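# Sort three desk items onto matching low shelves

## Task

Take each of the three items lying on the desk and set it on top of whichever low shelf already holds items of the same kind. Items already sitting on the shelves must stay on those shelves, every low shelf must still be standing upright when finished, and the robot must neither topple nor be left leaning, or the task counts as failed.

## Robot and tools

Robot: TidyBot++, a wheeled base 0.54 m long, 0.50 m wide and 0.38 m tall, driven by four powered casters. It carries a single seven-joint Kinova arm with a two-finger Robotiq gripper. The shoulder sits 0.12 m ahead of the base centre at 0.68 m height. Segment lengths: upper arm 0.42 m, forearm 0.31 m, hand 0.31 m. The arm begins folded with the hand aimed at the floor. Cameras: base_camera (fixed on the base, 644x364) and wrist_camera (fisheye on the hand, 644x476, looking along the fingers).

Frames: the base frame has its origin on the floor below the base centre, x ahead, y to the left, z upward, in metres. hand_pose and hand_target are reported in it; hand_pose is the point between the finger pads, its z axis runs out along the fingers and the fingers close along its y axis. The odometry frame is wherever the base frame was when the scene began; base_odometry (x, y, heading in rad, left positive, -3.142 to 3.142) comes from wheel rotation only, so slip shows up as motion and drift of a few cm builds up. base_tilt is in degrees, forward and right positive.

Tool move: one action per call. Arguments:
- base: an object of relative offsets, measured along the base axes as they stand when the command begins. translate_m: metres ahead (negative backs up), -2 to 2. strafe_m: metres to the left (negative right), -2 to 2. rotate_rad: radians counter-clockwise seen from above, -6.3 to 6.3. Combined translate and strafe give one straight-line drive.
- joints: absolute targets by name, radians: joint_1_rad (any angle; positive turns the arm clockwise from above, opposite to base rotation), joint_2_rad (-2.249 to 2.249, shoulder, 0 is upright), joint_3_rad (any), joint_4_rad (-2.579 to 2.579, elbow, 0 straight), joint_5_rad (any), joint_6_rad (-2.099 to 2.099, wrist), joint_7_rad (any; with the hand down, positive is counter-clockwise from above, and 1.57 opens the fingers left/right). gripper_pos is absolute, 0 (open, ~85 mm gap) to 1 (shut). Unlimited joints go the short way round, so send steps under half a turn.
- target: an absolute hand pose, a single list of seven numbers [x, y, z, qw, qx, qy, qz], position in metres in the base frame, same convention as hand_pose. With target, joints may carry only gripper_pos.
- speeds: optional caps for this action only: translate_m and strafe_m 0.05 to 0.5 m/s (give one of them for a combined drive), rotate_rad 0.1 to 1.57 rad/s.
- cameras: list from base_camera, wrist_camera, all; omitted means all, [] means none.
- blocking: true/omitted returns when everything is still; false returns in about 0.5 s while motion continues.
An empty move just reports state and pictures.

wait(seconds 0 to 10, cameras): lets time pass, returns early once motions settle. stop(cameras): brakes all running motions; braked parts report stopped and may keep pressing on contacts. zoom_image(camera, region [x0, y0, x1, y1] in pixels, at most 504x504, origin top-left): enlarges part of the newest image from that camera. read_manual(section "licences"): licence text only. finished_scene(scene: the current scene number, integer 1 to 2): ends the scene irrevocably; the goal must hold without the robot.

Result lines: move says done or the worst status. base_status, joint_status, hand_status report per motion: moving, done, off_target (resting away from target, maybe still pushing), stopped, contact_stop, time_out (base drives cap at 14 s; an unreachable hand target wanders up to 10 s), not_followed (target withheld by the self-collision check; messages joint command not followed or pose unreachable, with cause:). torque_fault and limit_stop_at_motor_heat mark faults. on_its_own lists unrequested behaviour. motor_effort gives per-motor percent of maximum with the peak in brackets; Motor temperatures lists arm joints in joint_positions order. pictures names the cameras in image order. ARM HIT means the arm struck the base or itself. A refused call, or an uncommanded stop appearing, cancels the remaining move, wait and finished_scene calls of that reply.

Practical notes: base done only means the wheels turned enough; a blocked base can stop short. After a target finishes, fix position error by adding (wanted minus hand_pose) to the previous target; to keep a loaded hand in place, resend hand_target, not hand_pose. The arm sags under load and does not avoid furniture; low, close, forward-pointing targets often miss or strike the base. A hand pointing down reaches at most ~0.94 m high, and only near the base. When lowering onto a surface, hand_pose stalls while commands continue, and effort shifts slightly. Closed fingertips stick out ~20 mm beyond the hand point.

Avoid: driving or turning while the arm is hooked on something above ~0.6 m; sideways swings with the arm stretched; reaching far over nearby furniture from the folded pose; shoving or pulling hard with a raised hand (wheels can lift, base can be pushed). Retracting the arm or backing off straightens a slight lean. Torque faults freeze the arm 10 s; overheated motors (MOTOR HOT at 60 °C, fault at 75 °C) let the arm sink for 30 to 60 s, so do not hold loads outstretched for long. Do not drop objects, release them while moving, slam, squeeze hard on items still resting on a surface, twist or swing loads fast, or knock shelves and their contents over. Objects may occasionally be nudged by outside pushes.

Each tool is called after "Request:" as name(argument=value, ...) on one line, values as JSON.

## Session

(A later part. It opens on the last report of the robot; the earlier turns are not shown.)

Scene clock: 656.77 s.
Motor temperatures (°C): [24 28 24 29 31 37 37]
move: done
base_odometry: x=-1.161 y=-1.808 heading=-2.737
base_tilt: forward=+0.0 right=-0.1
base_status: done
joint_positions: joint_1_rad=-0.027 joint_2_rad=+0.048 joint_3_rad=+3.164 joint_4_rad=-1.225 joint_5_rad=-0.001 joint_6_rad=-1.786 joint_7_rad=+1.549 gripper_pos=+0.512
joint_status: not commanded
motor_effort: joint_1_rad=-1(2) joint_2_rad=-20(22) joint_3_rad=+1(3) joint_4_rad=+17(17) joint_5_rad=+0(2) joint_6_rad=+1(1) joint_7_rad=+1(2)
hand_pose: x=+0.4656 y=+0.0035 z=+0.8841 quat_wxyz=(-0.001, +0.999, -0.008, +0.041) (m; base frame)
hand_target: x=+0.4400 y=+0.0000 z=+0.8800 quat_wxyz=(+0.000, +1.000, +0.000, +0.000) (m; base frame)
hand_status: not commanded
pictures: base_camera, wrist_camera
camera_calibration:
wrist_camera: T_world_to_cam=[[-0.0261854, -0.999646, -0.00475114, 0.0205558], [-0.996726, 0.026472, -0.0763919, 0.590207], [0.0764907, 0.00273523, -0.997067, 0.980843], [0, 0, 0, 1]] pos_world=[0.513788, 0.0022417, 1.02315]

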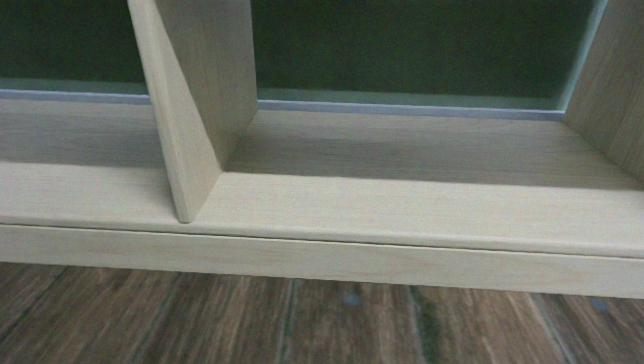

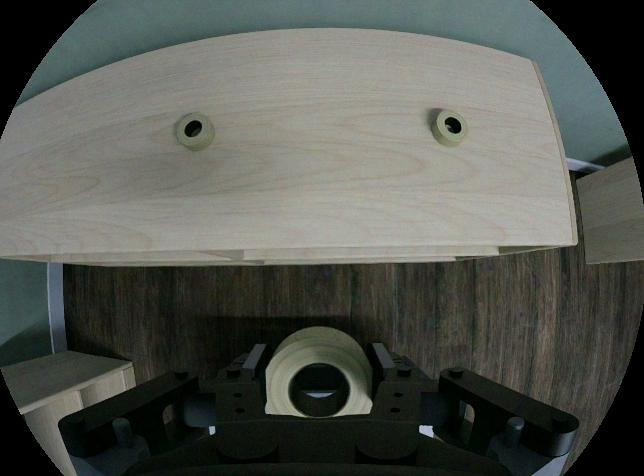

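Request:
move(base={"translate_m": 0.20}, target=[0.516, 0.02, 0.71, -0.005, 0.999, -0.005, 0.033], cameras=["wrist_camera"])

Scene clock: 669.93 s.
Motor temperatures (°C): [24 28 24 29 31 37 37]
move: done
base_odometry: x=-1.345 y=-1.887 heading=-2.737
base_tilt: forward=+0.0 right=-0.1
base_status: done
joint_positions: joint_1_rad=-0.031 joint_2_rad=+0.174 joint_3_rad=+3.164 joint_4_rad=-1.629 joint_5_rad=-0.001 joint_6_rad=-1.342 joint_7_rad=+1.549 gripper_pos=+0.512
joint_status: not commanded
motor_effort: joint_1_rad=+0(1) joint_2_rad=-23(28) joint_3_rad=+1(2) joint_4_rad=+17(18) joint_5_rad=+0(1) joint_6_rad=+0(1) joint_7_rad=+1(1)
hand_pose: x=+0.4970 y=+0.0054 z=+0.7125 quat_wxyz=(+0.001, +1.000, -0.006, -0.002) (m; base frame)
hand_target: x=+0.5160 y=+0.0200 z=+0.7100 quat_wxyz=(-0.005, +0.999, -0.005, +0.033) (m; base frame)
hand_status: done (0.024 m and 4.0 deg from the pose sent, 0.182 m and 1.2 deg at the start)
pictures: wrist_camera
camera_calibration:
wrist_camera: T_world_to_cam=[[-0.0220336, -0.999757, 0.000736863, 0.016506], [-0.999711, 0.0220396, 0.00961029, 0.548576], [-0.00962419, -0.000524901, -0.999954, 0.852229], [0, 0, 0, 1]] pos_world=[0.556983, 0.00485886, 0.846905]

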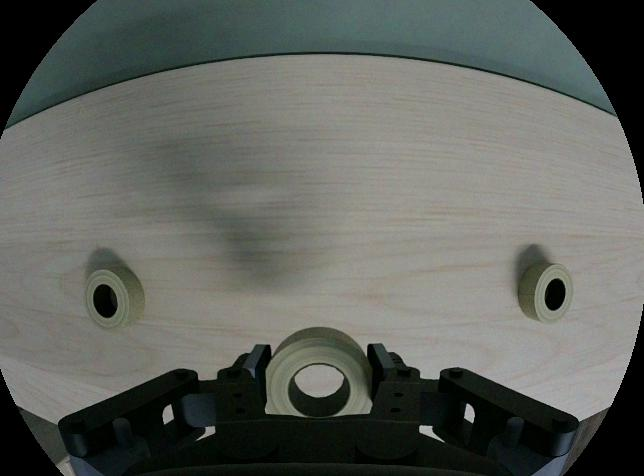

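Request:
move(target=[0.518, 0.02, 0.65, -0.005, 0.999, -0.005, 0.033], cameras=[])

Request:
move(target=[0.518, 0.02, 0.634, -0.005, 0.999, -0.005, 0.033], cameras=["wrist_camera"])

Request:
move(target=[0.518, 0.02, 0.624, -0.005, 0.999, -0.005, 0.033], cameras=["wrist_camera"])

Scene clock: 678.60 s.
Motor temperatures (°C): [24 28 24 29 31 37 37]
move: done
base_odometry: x=-1.345 y=-1.887 heading=-2.737
base_tilt: forward=+0.0 right=-0.1
base_status: not commanded
joint_positions: joint_1_rad=-0.031 joint_2_rad=+0.218 joint_3_rad=+3.164 joint_4_rad=-1.770 joint_5_rad=-0.001 joint_6_rad=-1.154 joint_7_rad=+1.549 gripper_pos=+0.512
joint_status: not commanded
motor_effort: joint_1_rad=+0(1) joint_2_rad=-24(26) joint_3_rad=+1(2) joint_4_rad=+16(17) joint_5_rad=+0(1) joint_6_rad=+0(0) joint_7_rad=+0(1)
hand_pose: x=+0.4976 y=+0.0052 z=+0.6541 quat_wxyz=(+0.002, +1.000, -0.006, +0.000) (m; base frame)
hand_target: x=+0.5180 y=+0.0200 z=+0.6500 quat_wxyz=(-0.005, +0.999, -0.005, +0.033) (m; base frame)
hand_status: done (0.026 m and 3.9 deg from the pose sent, 0.068 m and 4.0 deg at the start)
pictures: none
No camera images: "cameras" was empty.

Scene clock: 679.33 s.
Motor temperatures (°C): [24 28 24 29 31 37 37]
move: done
base_odometry: x=-1.345 y=-1.887 heading=-2.737
base_tilt: forward=+0.0 right=+0.0
base_status: not commanded
joint_positions: joint_1_rad=-0.031 joint_2_rad=+0.230 joint_3_rad=+3.164 joint_4_rad=-1.803 joint_5_rad=-0.001 joint_6_rad=-1.098 joint_7_rad=+1.549 gripper_pos=+0.512
joint_status: not commanded
motor_effort: joint_1_rad=-1(1) joint_2_rad=-25(25) joint_3_rad=+0(1) joint_4_rad=+15(17) joint_5_rad=+0(1) joint_6_rad=+0(0) joint_7_rad=+0(2)
hand_pose: x=+0.4998 y=+0.0052 z=+0.6400 quat_wxyz=(+0.002, +1.000, -0.006, +0.005) (m; base frame)
hand_target: x=+0.5180 y=+0.0200 z=+0.6340 quat_wxyz=(-0.005, +0.999, -0.005, +0.033) (m; base frame)
hand_status: done (0.024 m and 3.3 deg from the pose sent, 0.032 m and 3.9 deg at the start)
pictures: wrist_camera
camera_calibration:
wrist_camera: T_world_to_cam=[[-0.0220357, -0.999756, 0.00152608, 0.0158679], [-0.999747, 0.0220286, -0.00451332, 0.561139], [0.00447861, -0.00162515, -0.999989, 0.772761], [0, 0, 0, 1]] pos_world=[0.557886, 0.00475873, 0.77526]

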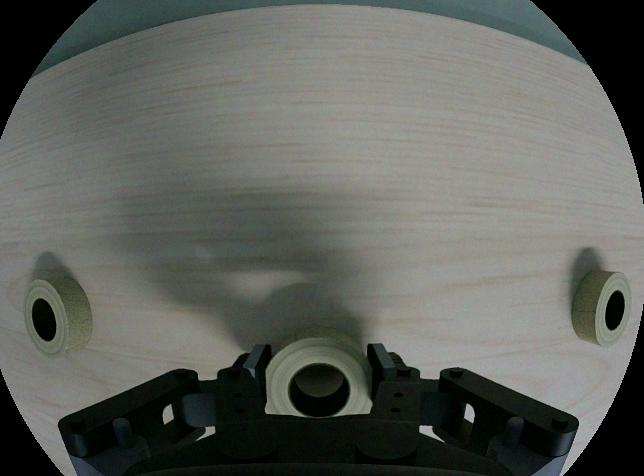

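Scene clock: 684.60 s.
Motor temperatures (°C): [24 28 24 29 31 37 37]
move: moving
base_odometry: x=-1.345 y=-1.887 heading=-2.737
base_tilt: forward=+0.0 right=-0.1
base_status: not commanded
joint_positions: joint_1_rad=-0.032 joint_2_rad=+0.233 joint_3_rad=+3.164 joint_4_rad=-1.822 joint_5_rad=-0.001 joint_6_rad=-1.061 joint_7_rad=+1.549 gripper_pos=+0.512
joint_status: not commanded
motor_effort: joint_1_rad=+0(1) joint_2_rad=-18(24) joint_3_rad=+1(2) joint_4_rad=+11(16) joint_5_rad=-1(1) joint_6_rad=+2(3) joint_7_rad=+1(1)
hand_pose: x=+0.5025 y=+0.0052 z=+0.6338 quat_wxyz=(+0.002, +1.000, -0.006, +0.013) (m; base frame)
hand_target: x=+0.5180 y=+0.0200 z=+0.6240 quat_wxyz=(-0.005, +0.999, -0.005, +0.033) (m; base frame)
hand_status: moving (0.024 m and 2.4 deg from the pose sent, 0.028 m and 3.3 deg at the start)
pictures: wrist_camera
camera_calibration:
wrist_camera: T_world_to_cam=[[-0.0218577, -0.99976, 0.00119622, 0.0161469], [-0.999571, 0.0218302, -0.0195139, 0.573264], [0.0194831, -0.00162223, -0.999809, 0.758798], [0, 0, 0, 1]] pos_world=[0.558587, 0.00485952, 0.76982]

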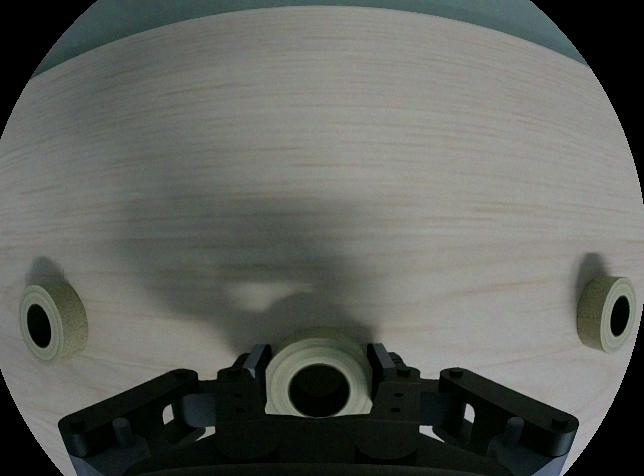

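Request:
move(target=[0.518, 0.02, 0.632, -0.005, 0.999, -0.005, 0.033], cameras=[])

Request:
move(joints={"gripper_pos": 0.2}, cameras=["wrist_camera"])

Request:
move(target=[0.50, 0.02, 0.80, -0.005, 0.999, -0.005, 0.015], cameras=["wrist_camera"])

Scene clock: 694.10 s.
Motor temperatures (°C): [24 28 24 29 31 37 37]
move: done
base_odometry: x=-1.345 y=-1.887 heading=-2.737
base_tilt: forward=+0.0 right=-0.1
base_status: not commanded
joint_positions: joint_1_rad=-0.032 joint_2_rad=+0.236 joint_3_rad=+3.164 joint_4_rad=-1.815 joint_5_rad=-0.001 joint_6_rad=-1.059 joint_7_rad=+1.549 gripper_pos=+0.512
joint_status: not commanded
motor_effort: joint_1_rad=+0(1) joint_2_rad=-23(25) joint_3_rad=+0(1) joint_4_rad=+15(16) joint_5_rad=+0(1) joint_6_rad=+0(2) joint_7_rad=+0(1)
hand_pose: x=+0.5062 y=+0.0053 z=+0.6345 quat_wxyz=(+0.002, +1.000, -0.006, +0.016) (m; base frame)
hand_target: x=+0.5180 y=+0.0200 z=+0.6320 quat_wxyz=(-0.005, +0.999, -0.005, +0.033) (m; base frame)
hand_status: done (0.019 m and 2.1 deg from the pose sent, 0.021 m and 2.4 deg at the start)
pictures: none
No camera images: "cameras" was empty.

Scene clock: 694.90 s.
Motor temperatures (°C): [24 28 24 29 31 37 37]
move: done
base_odometry: x=-1.345 y=-1.887 heading=-2.737
base_tilt: forward=+0.0 right=-0.1
base_status: not commanded
joint_positions: joint_1_rad=-0.032 joint_2_rad=+0.237 joint_3_rad=+3.164 joint_4_rad=-1.815 joint_5_rad=-0.001 joint_6_rad=-1.059 joint_7_rad=+1.549 gripper_pos=+0.200
joint_status: all done
motor_effort: joint_1_rad=+0(1) joint_2_rad=-24(25) joint_3_rad=+0(2) joint_4_rad=+15(15) joint_5_rad=+0(1) joint_6_rad=+0(1) joint_7_rad=+0(1)
hand_pose: x=+0.5062 y=+0.0053 z=+0.6343 quat_wxyz=(+0.002, +1.000, -0.006, +0.015) (m; base frame)
hand_target: x=+0.5180 y=+0.0200 z=+0.6320 quat_wxyz=(-0.005, +0.999, -0.005, +0.033) (m; base frame)
hand_status: not commanded
pictures: wrist_camera
camera_calibration:
wrist_camera: T_world_to_cam=[[-0.0217623, -0.999763, 0.00108558, 0.0163414], [-0.999461, 0.021729, -0.0246149, 0.580046], [0.0245854, -0.00162067, -0.999696, 0.75661], [0, 0, 0, 1]] pos_world=[0.561488, 0.00495993, 0.770641]

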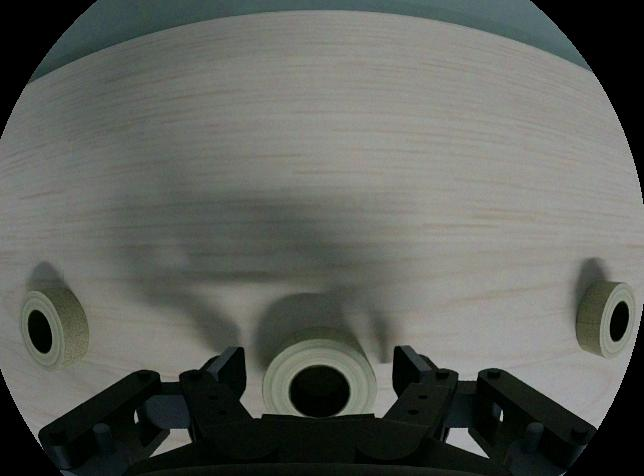

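Scene clock: 696.83 s.
Motor temperatures (°C): [24 28 24 29 31 37 37]
move: done
base_odometry: x=-1.345 y=-1.887 heading=-2.737
base_tilt: forward=+0.0 right=-0.1
base_status: not commanded
joint_positions: joint_1_rad=-0.033 joint_2_rad=+0.143 joint_3_rad=+3.164 joint_4_rad=-1.407 joint_5_rad=-0.001 joint_6_rad=-1.499 joint_7_rad=+1.549 gripper_pos=+0.200
joint_status: not commanded
motor_effort: joint_1_rad=+0(1) joint_2_rad=-23(27) joint_3_rad=+1(2) joint_4_rad=+17(18) joint_5_rad=+0(1) joint_6_rad=+1(1) joint_7_rad=+2(2)
hand_pose: x=+0.5223 y=+0.0064 z=+0.7947 quat_wxyz=(+0.000, +0.999, -0.005, +0.046) (m; base frame)
hand_target: x=+0.5000 y=+0.0200 z=+0.8000 quat_wxyz=(-0.005, +1.000, -0.005, +0.015) (m; base frame)
hand_status: done (0.027 m and 3.6 deg from the pose sent, 0.166 m and 0.8 deg at the start)
pictures: wrist_camera
camera_calibration:
wrist_camera: T_world_to_cam=[[-0.0202779, -0.99979, -0.00293949, 0.0199521], [-0.996115, 0.0204552, -0.0856494, 0.646869], [0.0856916, 0.00119128, -0.996321, 0.881968], [0, 0, 0, 1]] pos_world=[0.569183, 0.00566544, 0.934186]

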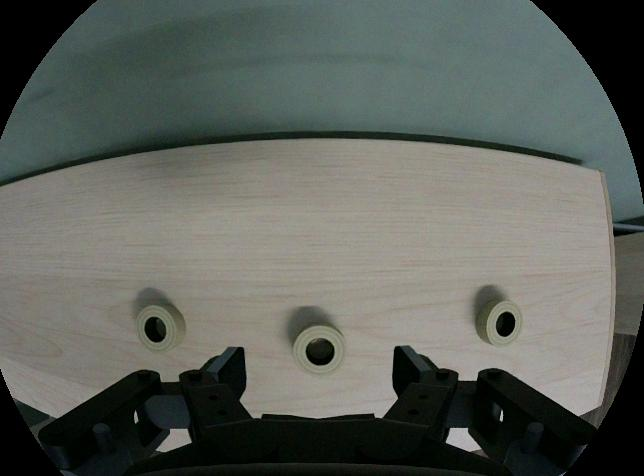

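Request:
move(base={"translate_m": -1.0}, target=[0.42, 0.0, 0.90, 0, 1, 0, 0], joints={"gripper_pos": 0.0}, cameras=[])

Request:
move(base={"translate_m": -1.9, "strafe_m": -1.599, "rotate_rad": 3.141}, cameras=["all"])

Scene clock: 719.33 s.
Motor temperatures (°C): [24 28 24 29 31 37 37]
move: done
base_odometry: x=-0.425 y=-1.493 heading=-2.736
base_tilt: forward=-0.1 right=+0.0
base_status: done
joint_positions: joint_1_rad=-0.030 joint_2_rad=+0.010 joint_3_rad=+3.164 joint_4_rad=-1.212 joint_5_rad=-0.001 joint_6_rad=-1.849 joint_7_rad=+1.549 gripper_pos=+0.000
joint_status: all done
motor_effort: joint_1_rad=-1(2) joint_2_rad=-17(28) joint_3_rad=+1(3) joint_4_rad=+16(18) joint_5_rad=-1(1) joint_6_rad=+1(1) joint_7_rad=+0(2)
hand_pose: x=+0.4407 y=+0.0043 z=+0.8994 quat_wxyz=(-0.001, +0.999, -0.007, +0.035) (m; base frame)
hand_target: x=+0.4200 y=+0.0000 z=+0.9000 quat_wxyz=(+0.000, +1.000, +0.000, +0.000) (m; base frame)
hand_status: done (0.021 m and 4.1 deg from the pose sent, 0.147 m and 5.3 deg at the start)
pictures: none
No camera images: "cameras" was empty.

Scene clock: 726.13 s.
Motor temperatures (°C): [24 28 24 29 31 37 37]
move: done
base_odometry: x=+0.690 y=+0.726 heading=+0.405
base_tilt: forward=+0.0 right=-0.1
base_status: done
joint_positions: joint_1_rad=-0.027 joint_2_rad=+0.014 joint_3_rad=+3.165 joint_4_rad=-1.212 joint_5_rad=-0.001 joint_6_rad=-1.851 joint_7_rad=+1.549 gripper_pos=+0.000
joint_status: not commanded
motor_effort: joint_1_rad=+0(2) joint_2_rad=-17(20) joint_3_rad=+1(3) joint_4_rad=+16(17) joint_5_rad=-1(2) joint_6_rad=+0(1) joint_7_rad=-1(2)
hand_pose: x=+0.4412 y=+0.0030 z=+0.8981 quat_wxyz=(-0.001, +0.999, -0.009, +0.032) (m; base frame)
hand_target: x=+0.4200 y=+0.0000 z=+0.9000 quat_wxyz=(+0.000, +1.000, +0.000, +0.000) (m; base frame)
hand_status: not commanded
pictures: base_camera, wrist_camera
camera_calibration:
wrist_camera: T_world_to_cam=[[-0.0269361, -0.999625, -0.00491244, 0.0199786], [-0.997919, 0.0271775, -0.0584697, 0.551413], [0.0585813, 0.00332727, -0.998277, 1.00567], [0, 0, 0, 1]] pos_world=[0.49189, 0.00163897, 1.03628]

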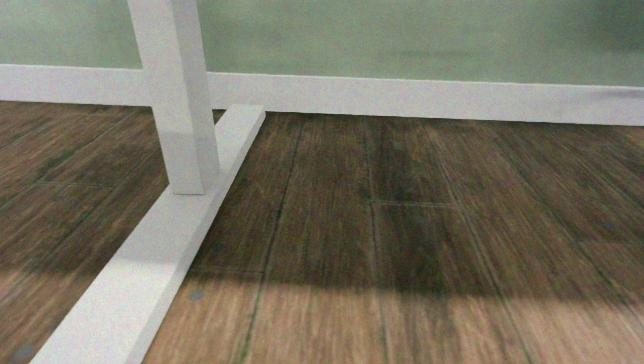

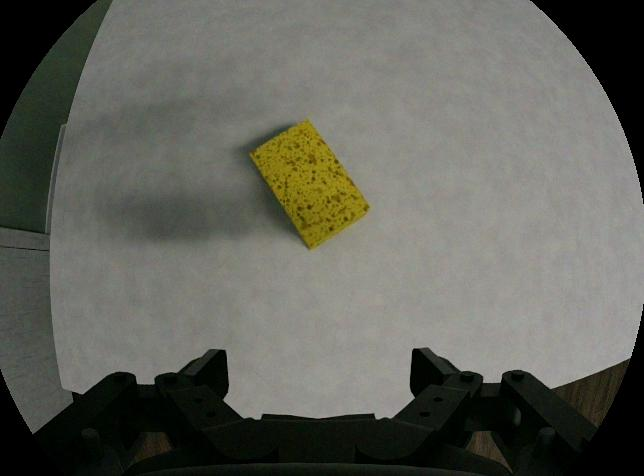

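Request:
move(target=[0.59, 0.012, 0.81, 0.020, 0.956, 0.292, 0.0305], cameras=["wrist_camera"])

Scene clock: 746.33 s.
Motor temperatures (°C): [24 28 24 29 31 37 37]
move: done
base_odometry: x=+0.690 y=+0.726 heading=+0.405
base_tilt: forward=+0.0 right=-0.1
base_status: not commanded
joint_positions: joint_1_rad=-0.019 joint_2_rad=+0.336 joint_3_rad=+3.100 joint_4_rad=-1.119 joint_5_rad=-0.001 joint_6_rad=-1.710 joint_7_rad=+2.036 gripper_pos=+0.000
joint_status: not commanded
motor_effort: joint_1_rad=+0(1) joint_2_rad=-29(33) joint_3_rad=+0(2) joint_4_rad=+17(18) joint_5_rad=-1(1) joint_6_rad=+0(1) joint_7_rad=+1(1)
hand_pose: x=+0.5616 y=+0.0257 z=+0.8042 quat_wxyz=(-0.010, +0.966, +0.259, -0.010) (m; base frame)
hand_target: x=+0.5900 y=+0.0120 z=+0.8100 quat_wxyz=(+0.020, +0.956, +0.292, +0.030) (m; base frame)
hand_status: done (0.032 m and 7.0 deg from the pose sent, 0.173 m and 35.0 deg at the start)
pictures: wrist_camera
camera_calibration:
wrist_camera: T_world_to_cam=[[0.490927, -0.870829, -0.025455, -0.232197], [-0.870657, -0.491443, 0.0209623, 0.543432], [-0.0307642, 0.0118716, -0.999456, 0.955699], [0, 0, 0, 1]] pos_world=[0.616536, 0.0535169, 0.937877]

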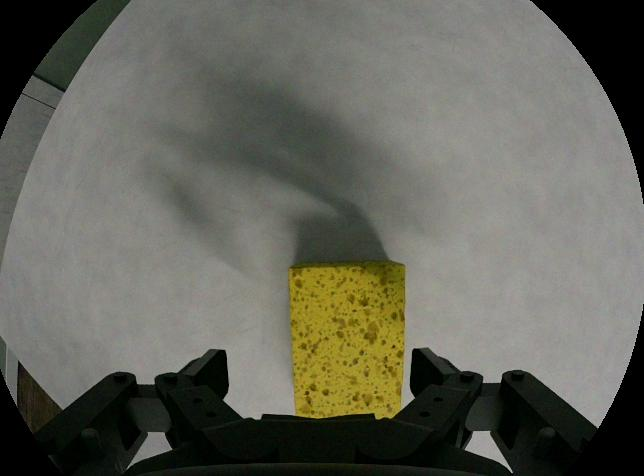

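Request:
move(base={"translate_m": 0.009, "strafe_m": -0.0125}, cameras=[])

Request:
move(target=[0.59, 0.012, 0.747, 0.020, 0.956, 0.292, 0.0305], cameras=["wrist_camera"])

Scene clock: 764.33 s.
Motor temperatures (°C): [24 28 24 29 31 37 37]
move: done
base_odometry: x=+0.703 y=+0.718 heading=+0.405
base_tilt: forward=+0.0 right=-0.1
base_status: done
joint_positions: joint_1_rad=-0.009 joint_2_rad=+0.336 joint_3_rad=+3.096 joint_4_rad=-1.119 joint_5_rad=+0.002 joint_6_rad=-1.709 joint_7_rad=+2.037 gripper_pos=+0.000
joint_status: not commanded
motor_effort: joint_1_rad=-1(2) joint_2_rad=-29(31) joint_3_rad=+0(2) joint_4_rad=+16(18) joint_5_rad=-1(2) joint_6_rad=+0(1) joint_7_rad=+0(1)
hand_pose: x=+0.5622 y=+0.0224 z=+0.8044 quat_wxyz=(-0.009, +0.966, +0.257, -0.009) (m; base frame)
hand_target: x=+0.5900 y=+0.0120 z=+0.8100 quat_wxyz=(+0.020, +0.956, +0.292, +0.030) (m; base frame)
hand_status: not commanded
pictures: none
No camera images: "cameras" was empty.

Scene clock: 765.57 s.
Motor temperatures (°C): [24 28 24 29 31 37 37]
move: done
base_odometry: x=+0.703 y=+0.718 heading=+0.405
base_tilt: forward=+0.1 right=-0.1
base_status: not commanded
joint_positions: joint_1_rad=-0.009 joint_2_rad=+0.336 joint_3_rad=+3.094 joint_4_rad=-1.299 joint_5_rad=+0.002 joint_6_rad=-1.514 joint_7_rad=+2.037 gripper_pos=+0.000
joint_status: not commanded
motor_effort: joint_1_rad=-1(1) joint_2_rad=-30(31) joint_3_rad=+0(1) joint_4_rad=+17(18) joint_5_rad=-1(1) joint_6_rad=+0(0) joint_7_rad=+0(1)
hand_pose: x=+0.5681 y=+0.0242 z=+0.7480 quat_wxyz=(-0.008, +0.966, +0.257, -0.002) (m; base frame)
hand_target: x=+0.5900 y=+0.0120 z=+0.7470 quat_wxyz=(+0.020, +0.956, +0.292, +0.030) (m; base frame)
hand_status: done (0.025 m and 6.4 deg from the pose sent, 0.065 m and 7.0 deg at the start)
pictures: wrist_camera
camera_calibration:
wrist_camera: T_world_to_cam=[[0.489245, -0.871969, -0.0175853, -0.242962], [-0.872038, -0.489403, 0.00593286, 0.561569], [-0.0137796, 0.0124325, -0.999828, 0.890289], [0, 0, 0, 1]] pos_world=[0.620845, 0.0519097, 0.882531]

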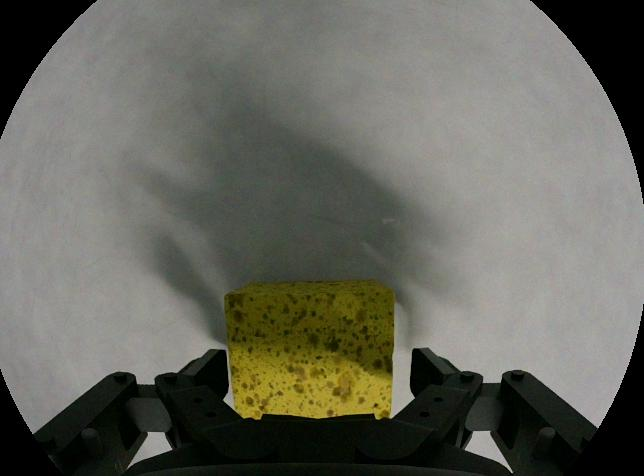

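Request:
move(joints={"gripper_pos": 0.45}, cameras=["wrist_camera"])

Scene clock: 772.13 s.
Motor temperatures (°C): [24 28 24 29 31 37 37]
move: off_target
base_odometry: x=+0.703 y=+0.718 heading=+0.405
base_tilt: forward=+0.0 right=-0.1
base_status: not commanded
joint_positions: joint_1_rad=-0.009 joint_2_rad=+0.330 joint_3_rad=+3.094 joint_4_rad=-1.302 joint_5_rad=+0.002 joint_6_rad=-1.509 joint_7_rad=+2.037 gripper_pos=+0.394
joint_status: gripper_pos off_target (ended at +0.394, target +0.450)
motor_effort: joint_1_rad=+0(1) joint_2_rad=-29(30) joint_3_rad=+0(1) joint_4_rad=+17(17) joint_5_rad=-1(1) joint_6_rad=+0(0) joint_7_rad=+1(1)
hand_pose: x=+0.5681 y=+0.0243 z=+0.7498 quat_wxyz=(-0.007, +0.966, +0.258, +0.002) (m; base frame)
hand_target: x=+0.5900 y=+0.0120 z=+0.7470 quat_wxyz=(+0.020, +0.956, +0.292, +0.030) (m; base frame)
hand_status: not commanded
pictures: wrist_camera
camera_calibration:
wrist_camera: T_world_to_cam=[[0.489477, -0.871901, -0.0141377, -0.24563], [-0.871993, -0.489518, -0.000627014, 0.566467], [-0.00637395, 0.0126348, -0.9999, 0.888061], [0, 0, 0, 1]] pos_world=[0.619846, 0.0519101, 0.884855]

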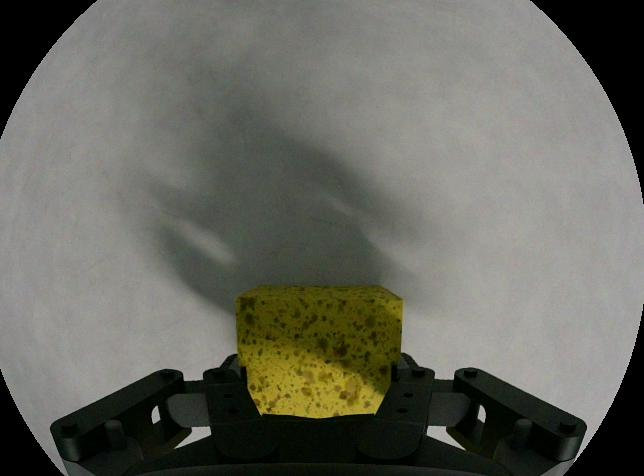

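Request:
move(joints={"gripper_pos": 0.6}, cameras=[])

Request:
move(target=[0.58, 0.012, 0.82, 0.020, 0.956, 0.292, 0.01], cameras=["wrist_camera"])

Request:
move(base={"translate_m": -0.8}, target=[0.44, 0.0, 0.88, 0, 1, 0, 0], cameras=[])

Request:
move(base={"translate_m": -1.879, "strafe_m": 0.159, "rotate_rad": 1.571}, cameras=["all"])

Scene clock: 816.97 s.
Motor temperatures (°C): [24 28 24 28 31 37 37]
move: off_target
base_odometry: x=+0.703 y=+0.718 heading=+0.405
base_tilt: forward=+0.0 right=+0.0
base_status: not commanded
joint_positions: joint_1_rad=-0.009 joint_2_rad=+0.330 joint_3_rad=+3.094 joint_4_rad=-1.302 joint_5_rad=+0.002 joint_6_rad=-1.509 joint_7_rad=+2.037 gripper_pos=+0.394
joint_status: gripper_pos off_target (ended at +0.394, target +0.600)
motor_effort: joint_1_rad=+0(1) joint_2_rad=-29(29) joint_3_rad=+0(1) joint_4_rad=+17(17) joint_5_rad=+0(1) joint_6_rad=+0(0) joint_7_rad=+1(1)
hand_pose: x=+0.5681 y=+0.0243 z=+0.7498 quat_wxyz=(-0.007, +0.966, +0.258, +0.002) (m; base frame)
hand_target: x=+0.5900 y=+0.0120 z=+0.7470 quat_wxyz=(+0.020, +0.956, +0.292, +0.030) (m; base frame)
hand_status: not commanded
pictures: none
No camera images: "cameras" was empty.

Scene clock: 818.27 s.
Motor temperatures (°C): [24 28 24 28 31 37 37]
move: done
base_odometry: x=+0.703 y=+0.718 heading=+0.405
base_tilt: forward=+0.0 right=-0.1
base_status: not commanded
joint_positions: joint_1_rad=-0.009 joint_2_rad=+0.331 joint_3_rad=+3.094 joint_4_rad=-1.070 joint_5_rad=+0.006 joint_6_rad=-1.634 joint_7_rad=+2.037 gripper_pos=+0.394
joint_status: not commanded
motor_effort: joint_1_rad=+0(1) joint_2_rad=-30(31) joint_3_rad=+0(1) joint_4_rad=+18(18) joint_5_rad=-1(2) joint_6_rad=+1(1) joint_7_rad=+1(1)
hand_pose: x=+0.5977 y=+0.0235 z=+0.8236 quat_wxyz=(+0.006, +0.965, +0.256, +0.053) (m; base frame)
hand_target: x=+0.5800 y=+0.0120 z=+0.8200 quat_wxyz=(+0.020, +0.956, +0.292, +0.010) (m; base frame)
hand_status: done (0.021 m and 6.7 deg from the pose sent, 0.072 m and 5.2 deg at the start)
pictures: wrist_camera
camera_calibration:
wrist_camera: T_world_to_cam=[[0.486293, -0.873063, 0.0357945, -0.298849], [-0.86814, -0.487393, -0.0937038, 0.666163], [0.0992553, 0.0144928, -0.994956, 0.894686], [0, 0, 0, 1]] pos_world=[0.634849, 0.0508027, 0.963293]

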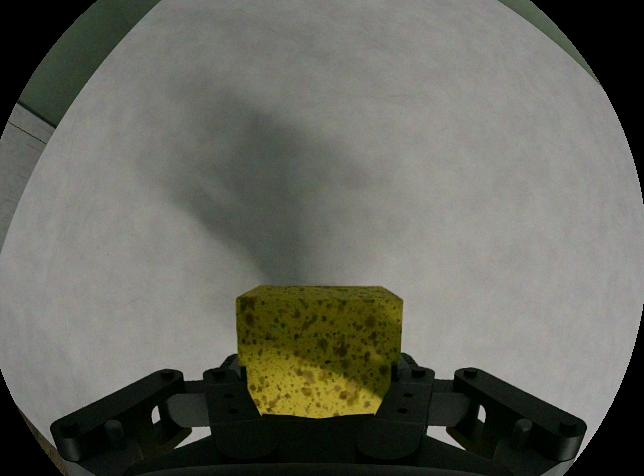

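Scene clock: 821.17 s.
Motor temperatures (°C): [24 28 24 28 31 37 37]
move: done
base_odometry: x=-0.032 y=+0.402 heading=+0.406
base_tilt: forward=+0.0 right=-0.1
base_status: done
joint_positions: joint_1_rad=-0.011 joint_2_rad=+0.044 joint_3_rad=+3.153 joint_4_rad=-1.224 joint_5_rad=+0.006 joint_6_rad=-1.784 joint_7_rad=+1.652 gripper_pos=+0.394
joint_status: not commanded
motor_effort: joint_1_rad=-1(1) joint_2_rad=-19(35) joint_3_rad=+1(2) joint_4_rad=+17(18) joint_5_rad=+0(1) joint_6_rad=+1(1) joint_7_rad=+1(1)
hand_pose: x=+0.4656 y=-0.0003 z=+0.8860 quat_wxyz=(+0.005, +0.998, +0.040, +0.045) (m; base frame)
hand_target: x=+0.4400 y=+0.0000 z=+0.8800 quat_wxyz=(+0.000, +1.000, +0.000, +0.000) (m; base frame)
hand_status: done (0.026 m and 6.9 deg from the pose sent, 0.169 m and 30.4 deg at the start)
pictures: none
No camera images: "cameras" was empty.

Scene clock: 826.57 s.
Motor temperatures (°C): [24 28 24 28 31 37 37]
move: done
base_odometry: x=-1.821 y=-0.193 heading=+1.977
base_tilt: forward=+0.0 right=-0.1
base_status: done
joint_positions: joint_1_rad=-0.017 joint_2_rad=+0.049 joint_3_rad=+3.166 joint_4_rad=-1.224 joint_5_rad=+0.006 joint_6_rad=-1.784 joint_7_rad=+1.651 gripper_pos=+0.394
joint_status: not commanded
motor_effort: joint_1_rad=-1(3) joint_2_rad=-19(22) joint_3_rad=+0(3) joint_4_rad=+17(17) joint_5_rad=-1(2) joint_6_rad=+1(1) joint_7_rad=+0(2)
hand_pose: x=+0.4667 y=-0.0027 z=+0.8840 quat_wxyz=(+0.005, +0.998, +0.036, +0.042) (m; base frame)
hand_target: x=+0.4400 y=+0.0000 z=+0.8800 quat_wxyz=(+0.000, +1.000, +0.000, +0.000) (m; base frame)
hand_status: not commanded
pictures: base_camera, wrist_camera
camera_calibration:
wrist_camera: T_world_to_cam=[[0.0618926, -0.998028, 0.0104798, -0.0400849], [-0.995065, -0.062518, -0.0770567, 0.591073], [0.0775599, -0.00565886, -0.996972, 0.980045], [0, 0, 0, 1]] pos_world=[0.514624, 0.00249279, 1.02304]

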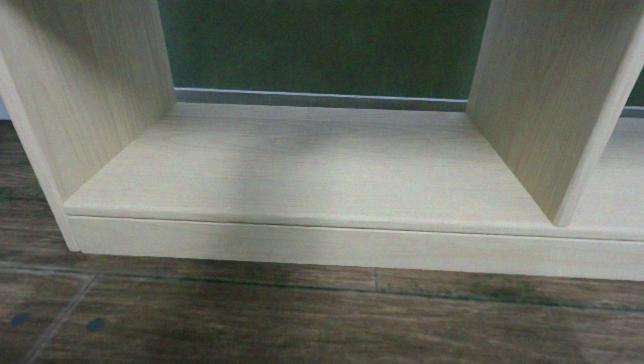

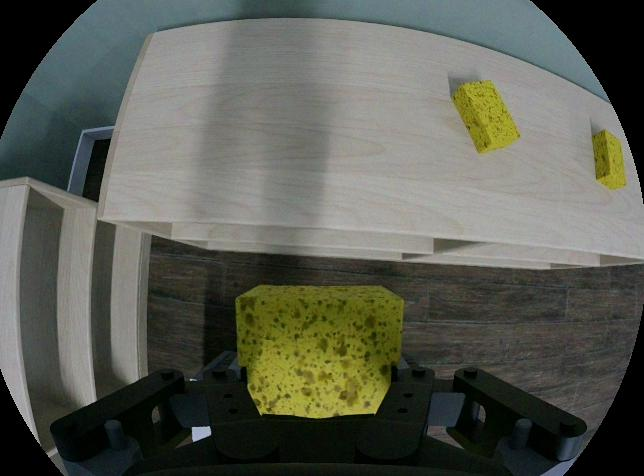

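Request:
move(base={"translate_m": 0.225}, target=[0.516, 0.065, 0.71, -0.003, 0.999, -0.02, 0.033], cameras=["wrist_camera"])

Request:
move(target=[0.518, 0.065, 0.656, -0.003, 0.999, -0.02, 0.033], cameras=["wrist_camera"])

Scene clock: 842.20 s.
Motor temperatures (°C): [24 28 24 28 31 37 37]
move: done
base_odometry: x=-1.910 y=+0.014 heading=+1.977
base_tilt: forward=+0.0 right=-0.1
base_status: done
joint_positions: joint_1_rad=-0.126 joint_2_rad=+0.189 joint_3_rad=+3.131 joint_4_rad=-1.615 joint_5_rad=+0.006 joint_6_rad=-1.346 joint_7_rad=+1.436 gripper_pos=+0.394
joint_status: not commanded
motor_effort: joint_1_rad=+0(1) joint_2_rad=-23(29) joint_3_rad=+1(2) joint_4_rad=+16(18) joint_5_rad=-1(1) joint_6_rad=+0(1) joint_7_rad=+0(1)
hand_pose: x=+0.4978 y=+0.0515 z=+0.7114 quat_wxyz=(+0.002, +1.000, +0.001, -0.004) (m; base frame)
hand_target: x=+0.5160 y=+0.0650 z=+0.7100 quat_wxyz=(-0.003, +0.999, -0.020, +0.033) (m; base frame)
hand_status: done (0.023 m and 4.9 deg from the pose sent, 0.193 m and 6.6 deg at the start)
pictures: wrist_camera
camera_calibration:
wrist_camera: T_world_to_cam=[[-0.0066879, -0.999975, 0.00246791, 0.0537651], [-0.999886, 0.0067207, 0.0135315, 0.546418], [-0.0135478, -0.00237714, -0.999905, 0.853195], [0, 0, 0, 1]] pos_world=[0.558274, 0.0521196, 0.845588]

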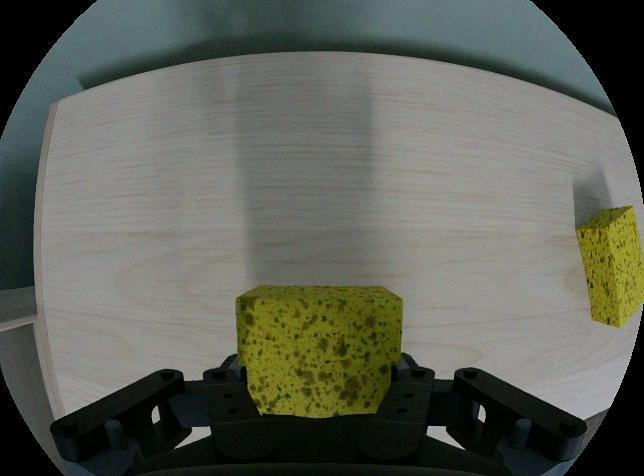

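Scene clock: 843.50 s.
Motor temperatures (°C): [24 28 24 28 31 37 37]
move: done
base_odometry: x=-1.910 y=+0.014 heading=+1.977
base_tilt: forward=+0.0 right=-0.1
base_status: not commanded
joint_positions: joint_1_rad=-0.132 joint_2_rad=+0.222 joint_3_rad=+3.131 joint_4_rad=-1.741 joint_5_rad=+0.006 joint_6_rad=-1.177 joint_7_rad=+1.435 gripper_pos=+0.394
joint_status: not commanded
motor_effort: joint_1_rad=+0(1) joint_2_rad=-25(26) joint_3_rad=+1(1) joint_4_rad=+16(17) joint_5_rad=-1(1) joint_6_rad=+0(0) joint_7_rad=+0(1)
hand_pose: x=+0.4985 y=+0.0542 z=+0.6606 quat_wxyz=(+0.001, +1.000, +0.005, +0.001) (m; base frame)
hand_target: x=+0.5180 y=+0.0650 z=+0.6560 quat_wxyz=(-0.003, +0.999, -0.020, +0.033) (m; base frame)
hand_status: done (0.023 m and 4.7 deg from the pose sent, 0.061 m and 4.9 deg at the start)
pictures: wrist_camera
camera_calibration:
wrist_camera: T_world_to_cam=[[-0.00053455, -1, 0.000618354, 0.0547508], [-0.999987, 0.000537718, 0.00513427, 0.553751], [-0.0051346, -0.000615601, -0.999987, 0.79821], [0, 0, 0, 1]] pos_world=[0.557871, 0.0549444, 0.795323]

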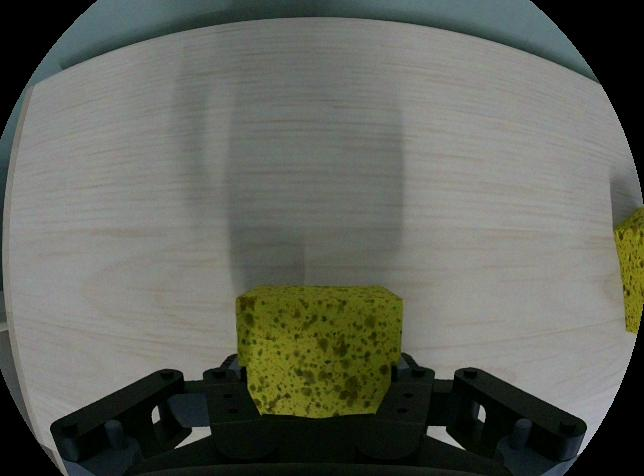

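Request:
move(target=[0.518, 0.065, 0.641, -0.003, 0.999, -0.02, 0.033], cameras=[])

Request:
move(target=[0.518, 0.065, 0.632, -0.003, 0.999, -0.02, 0.033], cameras=[])

Request:
move(target=[0.518, 0.065, 0.627, -0.003, 0.999, -0.02, 0.033], cameras=["wrist_camera"])

Scene clock: 850.93 s.
Motor temperatures (°C): [24 28 24 28 31 37 37]
move: done
base_odometry: x=-1.910 y=+0.014 heading=+1.977
base_tilt: forward=+0.0 right=+0.0
base_status: not commanded
joint_positions: joint_1_rad=-0.135 joint_2_rad=+0.233 joint_3_rad=+3.131 joint_4_rad=-1.773 joint_5_rad=+0.006 joint_6_rad=-1.124 joint_7_rad=+1.435 gripper_pos=+0.394
joint_status: not commanded
motor_effort: joint_1_rad=+0(1) joint_2_rad=-24(25) joint_3_rad=+0(1) joint_4_rad=+16(17) joint_5_rad=+0(1) joint_6_rad=+0(0) joint_7_rad=+0(1)
hand_pose: x=+0.5006 y=+0.0555 z=+0.6475 quat_wxyz=(+0.001, +1.000, +0.006, +0.006) (m; base frame)
hand_target: x=+0.5180 y=+0.0650 z=+0.6410 quat_wxyz=(-0.003, +0.999, -0.020, +0.033) (m; base frame)
hand_status: done (0.021 m and 4.3 deg from the pose sent, 0.030 m and 4.7 deg at the start)
pictures: none
No camera images: "cameras" was empty.

Scene clock: 851.57 s.
Motor temperatures (°C): [24 28 24 28 31 37 37]
move: done
base_odometry: x=-1.910 y=+0.014 heading=+1.977
base_tilt: forward=+0.0 right=+0.0
base_status: not commanded
joint_positions: joint_1_rad=-0.136 joint_2_rad=+0.240 joint_3_rad=+3.131 joint_4_rad=-1.791 joint_5_rad=+0.006 joint_6_rad=-1.096 joint_7_rad=+1.435 gripper_pos=+0.394
joint_status: not commanded
motor_effort: joint_1_rad=+0(1) joint_2_rad=-24(25) joint_3_rad=+1(1) joint_4_rad=+15(16) joint_5_rad=+0(1) joint_6_rad=+0(0) joint_7_rad=+1(2)
hand_pose: x=+0.5013 y=+0.0563 z=+0.6398 quat_wxyz=(+0.000, +1.000, +0.007, +0.008) (m; base frame)
hand_target: x=+0.5180 y=+0.0650 z=+0.6320 quat_wxyz=(-0.003, +0.999, -0.020, +0.033) (m; base frame)
hand_status: done (0.020 m and 4.2 deg from the pose sent, 0.025 m and 4.3 deg at the start)
pictures: none
No camera images: "cameras" was empty.

Scene clock: 852.27 s.
Motor temperatures (°C): [24 28 24 28 31 37 37]
move: done
base_odometry: x=-1.910 y=+0.014 heading=+1.977
base_tilt: forward=+0.0 right=-0.1
base_status: not commanded
joint_positions: joint_1_rad=-0.137 joint_2_rad=+0.239 joint_3_rad=+3.131 joint_4_rad=-1.794 joint_5_rad=+0.006 joint_6_rad=-1.088 joint_7_rad=+1.435 gripper_pos=+0.394
joint_status: not commanded
motor_effort: joint_1_rad=-2(2) joint_2_rad=-21(24) joint_3_rad=-1(1) joint_4_rad=+14(15) joint_5_rad=-1(2) joint_6_rad=+1(3) joint_7_rad=+0(1)
hand_pose: x=+0.5020 y=+0.0567 z=+0.6392 quat_wxyz=(+0.000, +1.000, +0.007, +0.010) (m; base frame)
hand_target: x=+0.5180 y=+0.0650 z=+0.6270 quat_wxyz=(-0.003, +0.999, -0.020, +0.033) (m; base frame)
hand_status: done (0.022 m and 4.1 deg from the pose sent, 0.023 m and 4.2 deg at the start)
pictures: wrist_camera
camera_calibration:
wrist_camera: T_world_to_cam=[[0.00466882, -0.999986, -0.00246899, 0.0566693], [-0.999887, -0.00463312, -0.0142743, 0.570036], [0.0142627, 0.00253535, -0.999895, 0.766805], [0, 0, 0, 1]] pos_world=[0.558771, 0.0573654, 0.775002]

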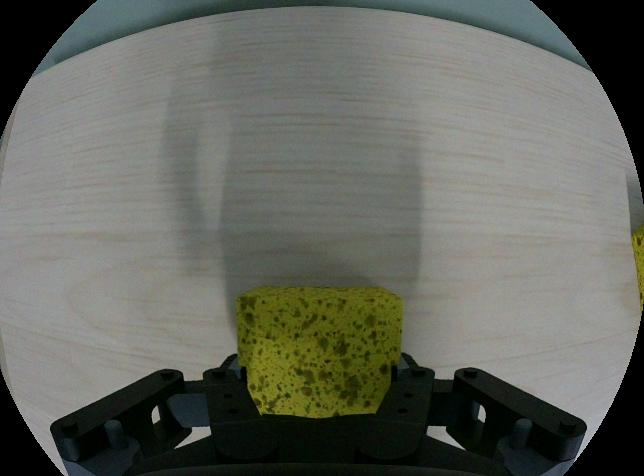

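Request:
move(target=[0.518, 0.065, 0.634, -0.003, 0.999, -0.02, 0.033], cameras=[])

Request:
move(joints={"gripper_pos": 0.1}, cameras=[])

Request:
move(target=[0.50, 0.065, 0.80, -0.003, 0.999, -0.02, 0.015], cameras=["wrist_camera"])

Scene clock: 857.70 s.
Motor temperatures (°C): [24 28 24 28 31 37 37]
move: done
base_odometry: x=-1.910 y=+0.014 heading=+1.977
base_tilt: forward=+0.1 right=-0.1
base_status: not commanded
joint_positions: joint_1_rad=-0.138 joint_2_rad=+0.239 joint_3_rad=+3.131 joint_4_rad=-1.793 joint_5_rad=+0.006 joint_6_rad=-1.088 joint_7_rad=+1.435 gripper_pos=+0.394
joint_status: not commanded
motor_effort: joint_1_rad=-1(2) joint_2_rad=-22(23) joint_3_rad=+0(1) joint_4_rad=+14(15) joint_5_rad=-1(2) joint_6_rad=+1(2) joint_7_rad=+0(1)
hand_pose: x=+0.5024 y=+0.0570 z=+0.6395 quat_wxyz=(+0.000, +1.000, +0.007, +0.011) (m; base frame)
hand_target: x=+0.5180 y=+0.0650 z=+0.6340 quat_wxyz=(-0.003, +0.999, -0.020, +0.033) (m; base frame)
hand_status: done (0.018 m and 4.0 deg from the pose sent, 0.019 m and 4.1 deg at the start)
pictures: none
No camera images: "cameras" was empty.

Scene clock: 858.53 s.
Motor temperatures (°C): [24 28 24 28 31 37 37]
move: done
base_odometry: x=-1.910 y=+0.014 heading=+1.977
base_tilt: forward=+0.0 right=-0.1
base_status: not commanded
joint_positions: joint_1_rad=-0.138 joint_2_rad=+0.241 joint_3_rad=+3.131 joint_4_rad=-1.793 joint_5_rad=+0.006 joint_6_rad=-1.088 joint_7_rad=+1.435 gripper_pos=+0.100
joint_status: all done
motor_effort: joint_1_rad=-1(1) joint_2_rad=-25(25) joint_3_rad=+0(1) joint_4_rad=+15(15) joint_5_rad=+0(1) joint_6_rad=+0(1) joint_7_rad=+1(1)
hand_pose: x=+0.5023 y=+0.0573 z=+0.6386 quat_wxyz=(+0.000, +1.000, +0.008, +0.010) (m; base frame)
hand_target: x=+0.5180 y=+0.0650 z=+0.6340 quat_wxyz=(-0.003, +0.999, -0.020, +0.033) (m; base frame)
hand_status: not commanded
pictures: none
No camera images: "cameras" was empty.

Scene clock: 860.47 s.
Motor temperatures (°C): [24 28 24 28 31 37 37]
move: done
base_odometry: x=-1.910 y=+0.014 heading=+1.977
base_tilt: forward=+0.0 right=-0.1
base_status: not commanded
joint_positions: joint_1_rad=-0.138 joint_2_rad=+0.156 joint_3_rad=+3.128 joint_4_rad=-1.391 joint_5_rad=+0.006 joint_6_rad=-1.502 joint_7_rad=+1.435 gripper_pos=+0.100
joint_status: not commanded
motor_effort: joint_1_rad=+0(1) joint_2_rad=-24(27) joint_3_rad=+1(2) joint_4_rad=+18(18) joint_5_rad=-1(1) joint_6_rad=+1(1) joint_7_rad=+1(1)
hand_pose: x=+0.5227 y=+0.0612 z=+0.7948 quat_wxyz=(-0.005, +0.999, +0.008, +0.046) (m; base frame)
hand_target: x=+0.5000 y=+0.0650 z=+0.8000 quat_wxyz=(-0.003, +1.000, -0.020, +0.015) (m; base frame)
hand_status: done (0.024 m and 4.8 deg from the pose sent, 0.162 m and 3.2 deg at the start)
pictures: wrist_camera
camera_calibration:
wrist_camera: T_world_to_cam=[[0.00719199, -0.999901, -0.0120835, 0.0677594], [-0.996322, -0.00613337, -0.0854694, 0.647796], [0.0853868, 0.0126537, -0.996268, 0.881396], [0, 0, 0, 1]] pos_world=[0.569666, 0.0605729, 0.934291]

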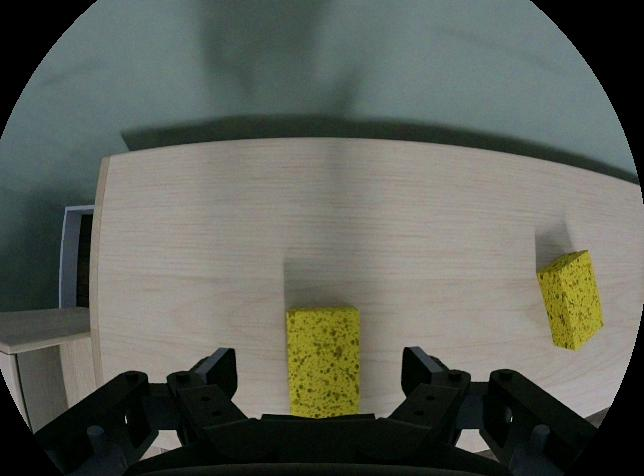

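Request:
move(base={"translate_m": -0.5}, cameras=[])

Request:
finished_scene(scene=1)

Scene clock: 867.13 s.
Motor temperatures (°C): [24 28 24 28 31 37 37]
move: done
base_odometry: x=-1.713 y=-0.446 heading=+1.978
base_tilt: forward=+0.1 right=-0.1
base_status: done
joint_positions: joint_1_rad=-0.138 joint_2_rad=+0.145 joint_3_rad=+3.125 joint_4_rad=-1.388 joint_5_rad=+0.006 joint_6_rad=-1.511 joint_7_rad=+1.435 gripper_pos=+0.100
joint_status: not commanded
motor_effort: joint_1_rad=-1(3) joint_2_rad=-23(27) joint_3_rad=+0(2) joint_4_rad=+17(19) joint_5_rad=+0(2) joint_6_rad=+1(2) joint_7_rad=+1(1)
hand_pose: x=+0.5190 y=+0.0618 z=+0.8003 quat_wxyz=(-0.005, +0.999, +0.009, +0.048) (m; base frame)
hand_target: x=+0.5000 y=+0.0650 z=+0.8000 quat_wxyz=(-0.003, +1.000, -0.020, +0.015) (m; base frame)
hand_status: not commanded
pictures: none
No camera images: "cameras" was empty.

The scene is finished: the task was done.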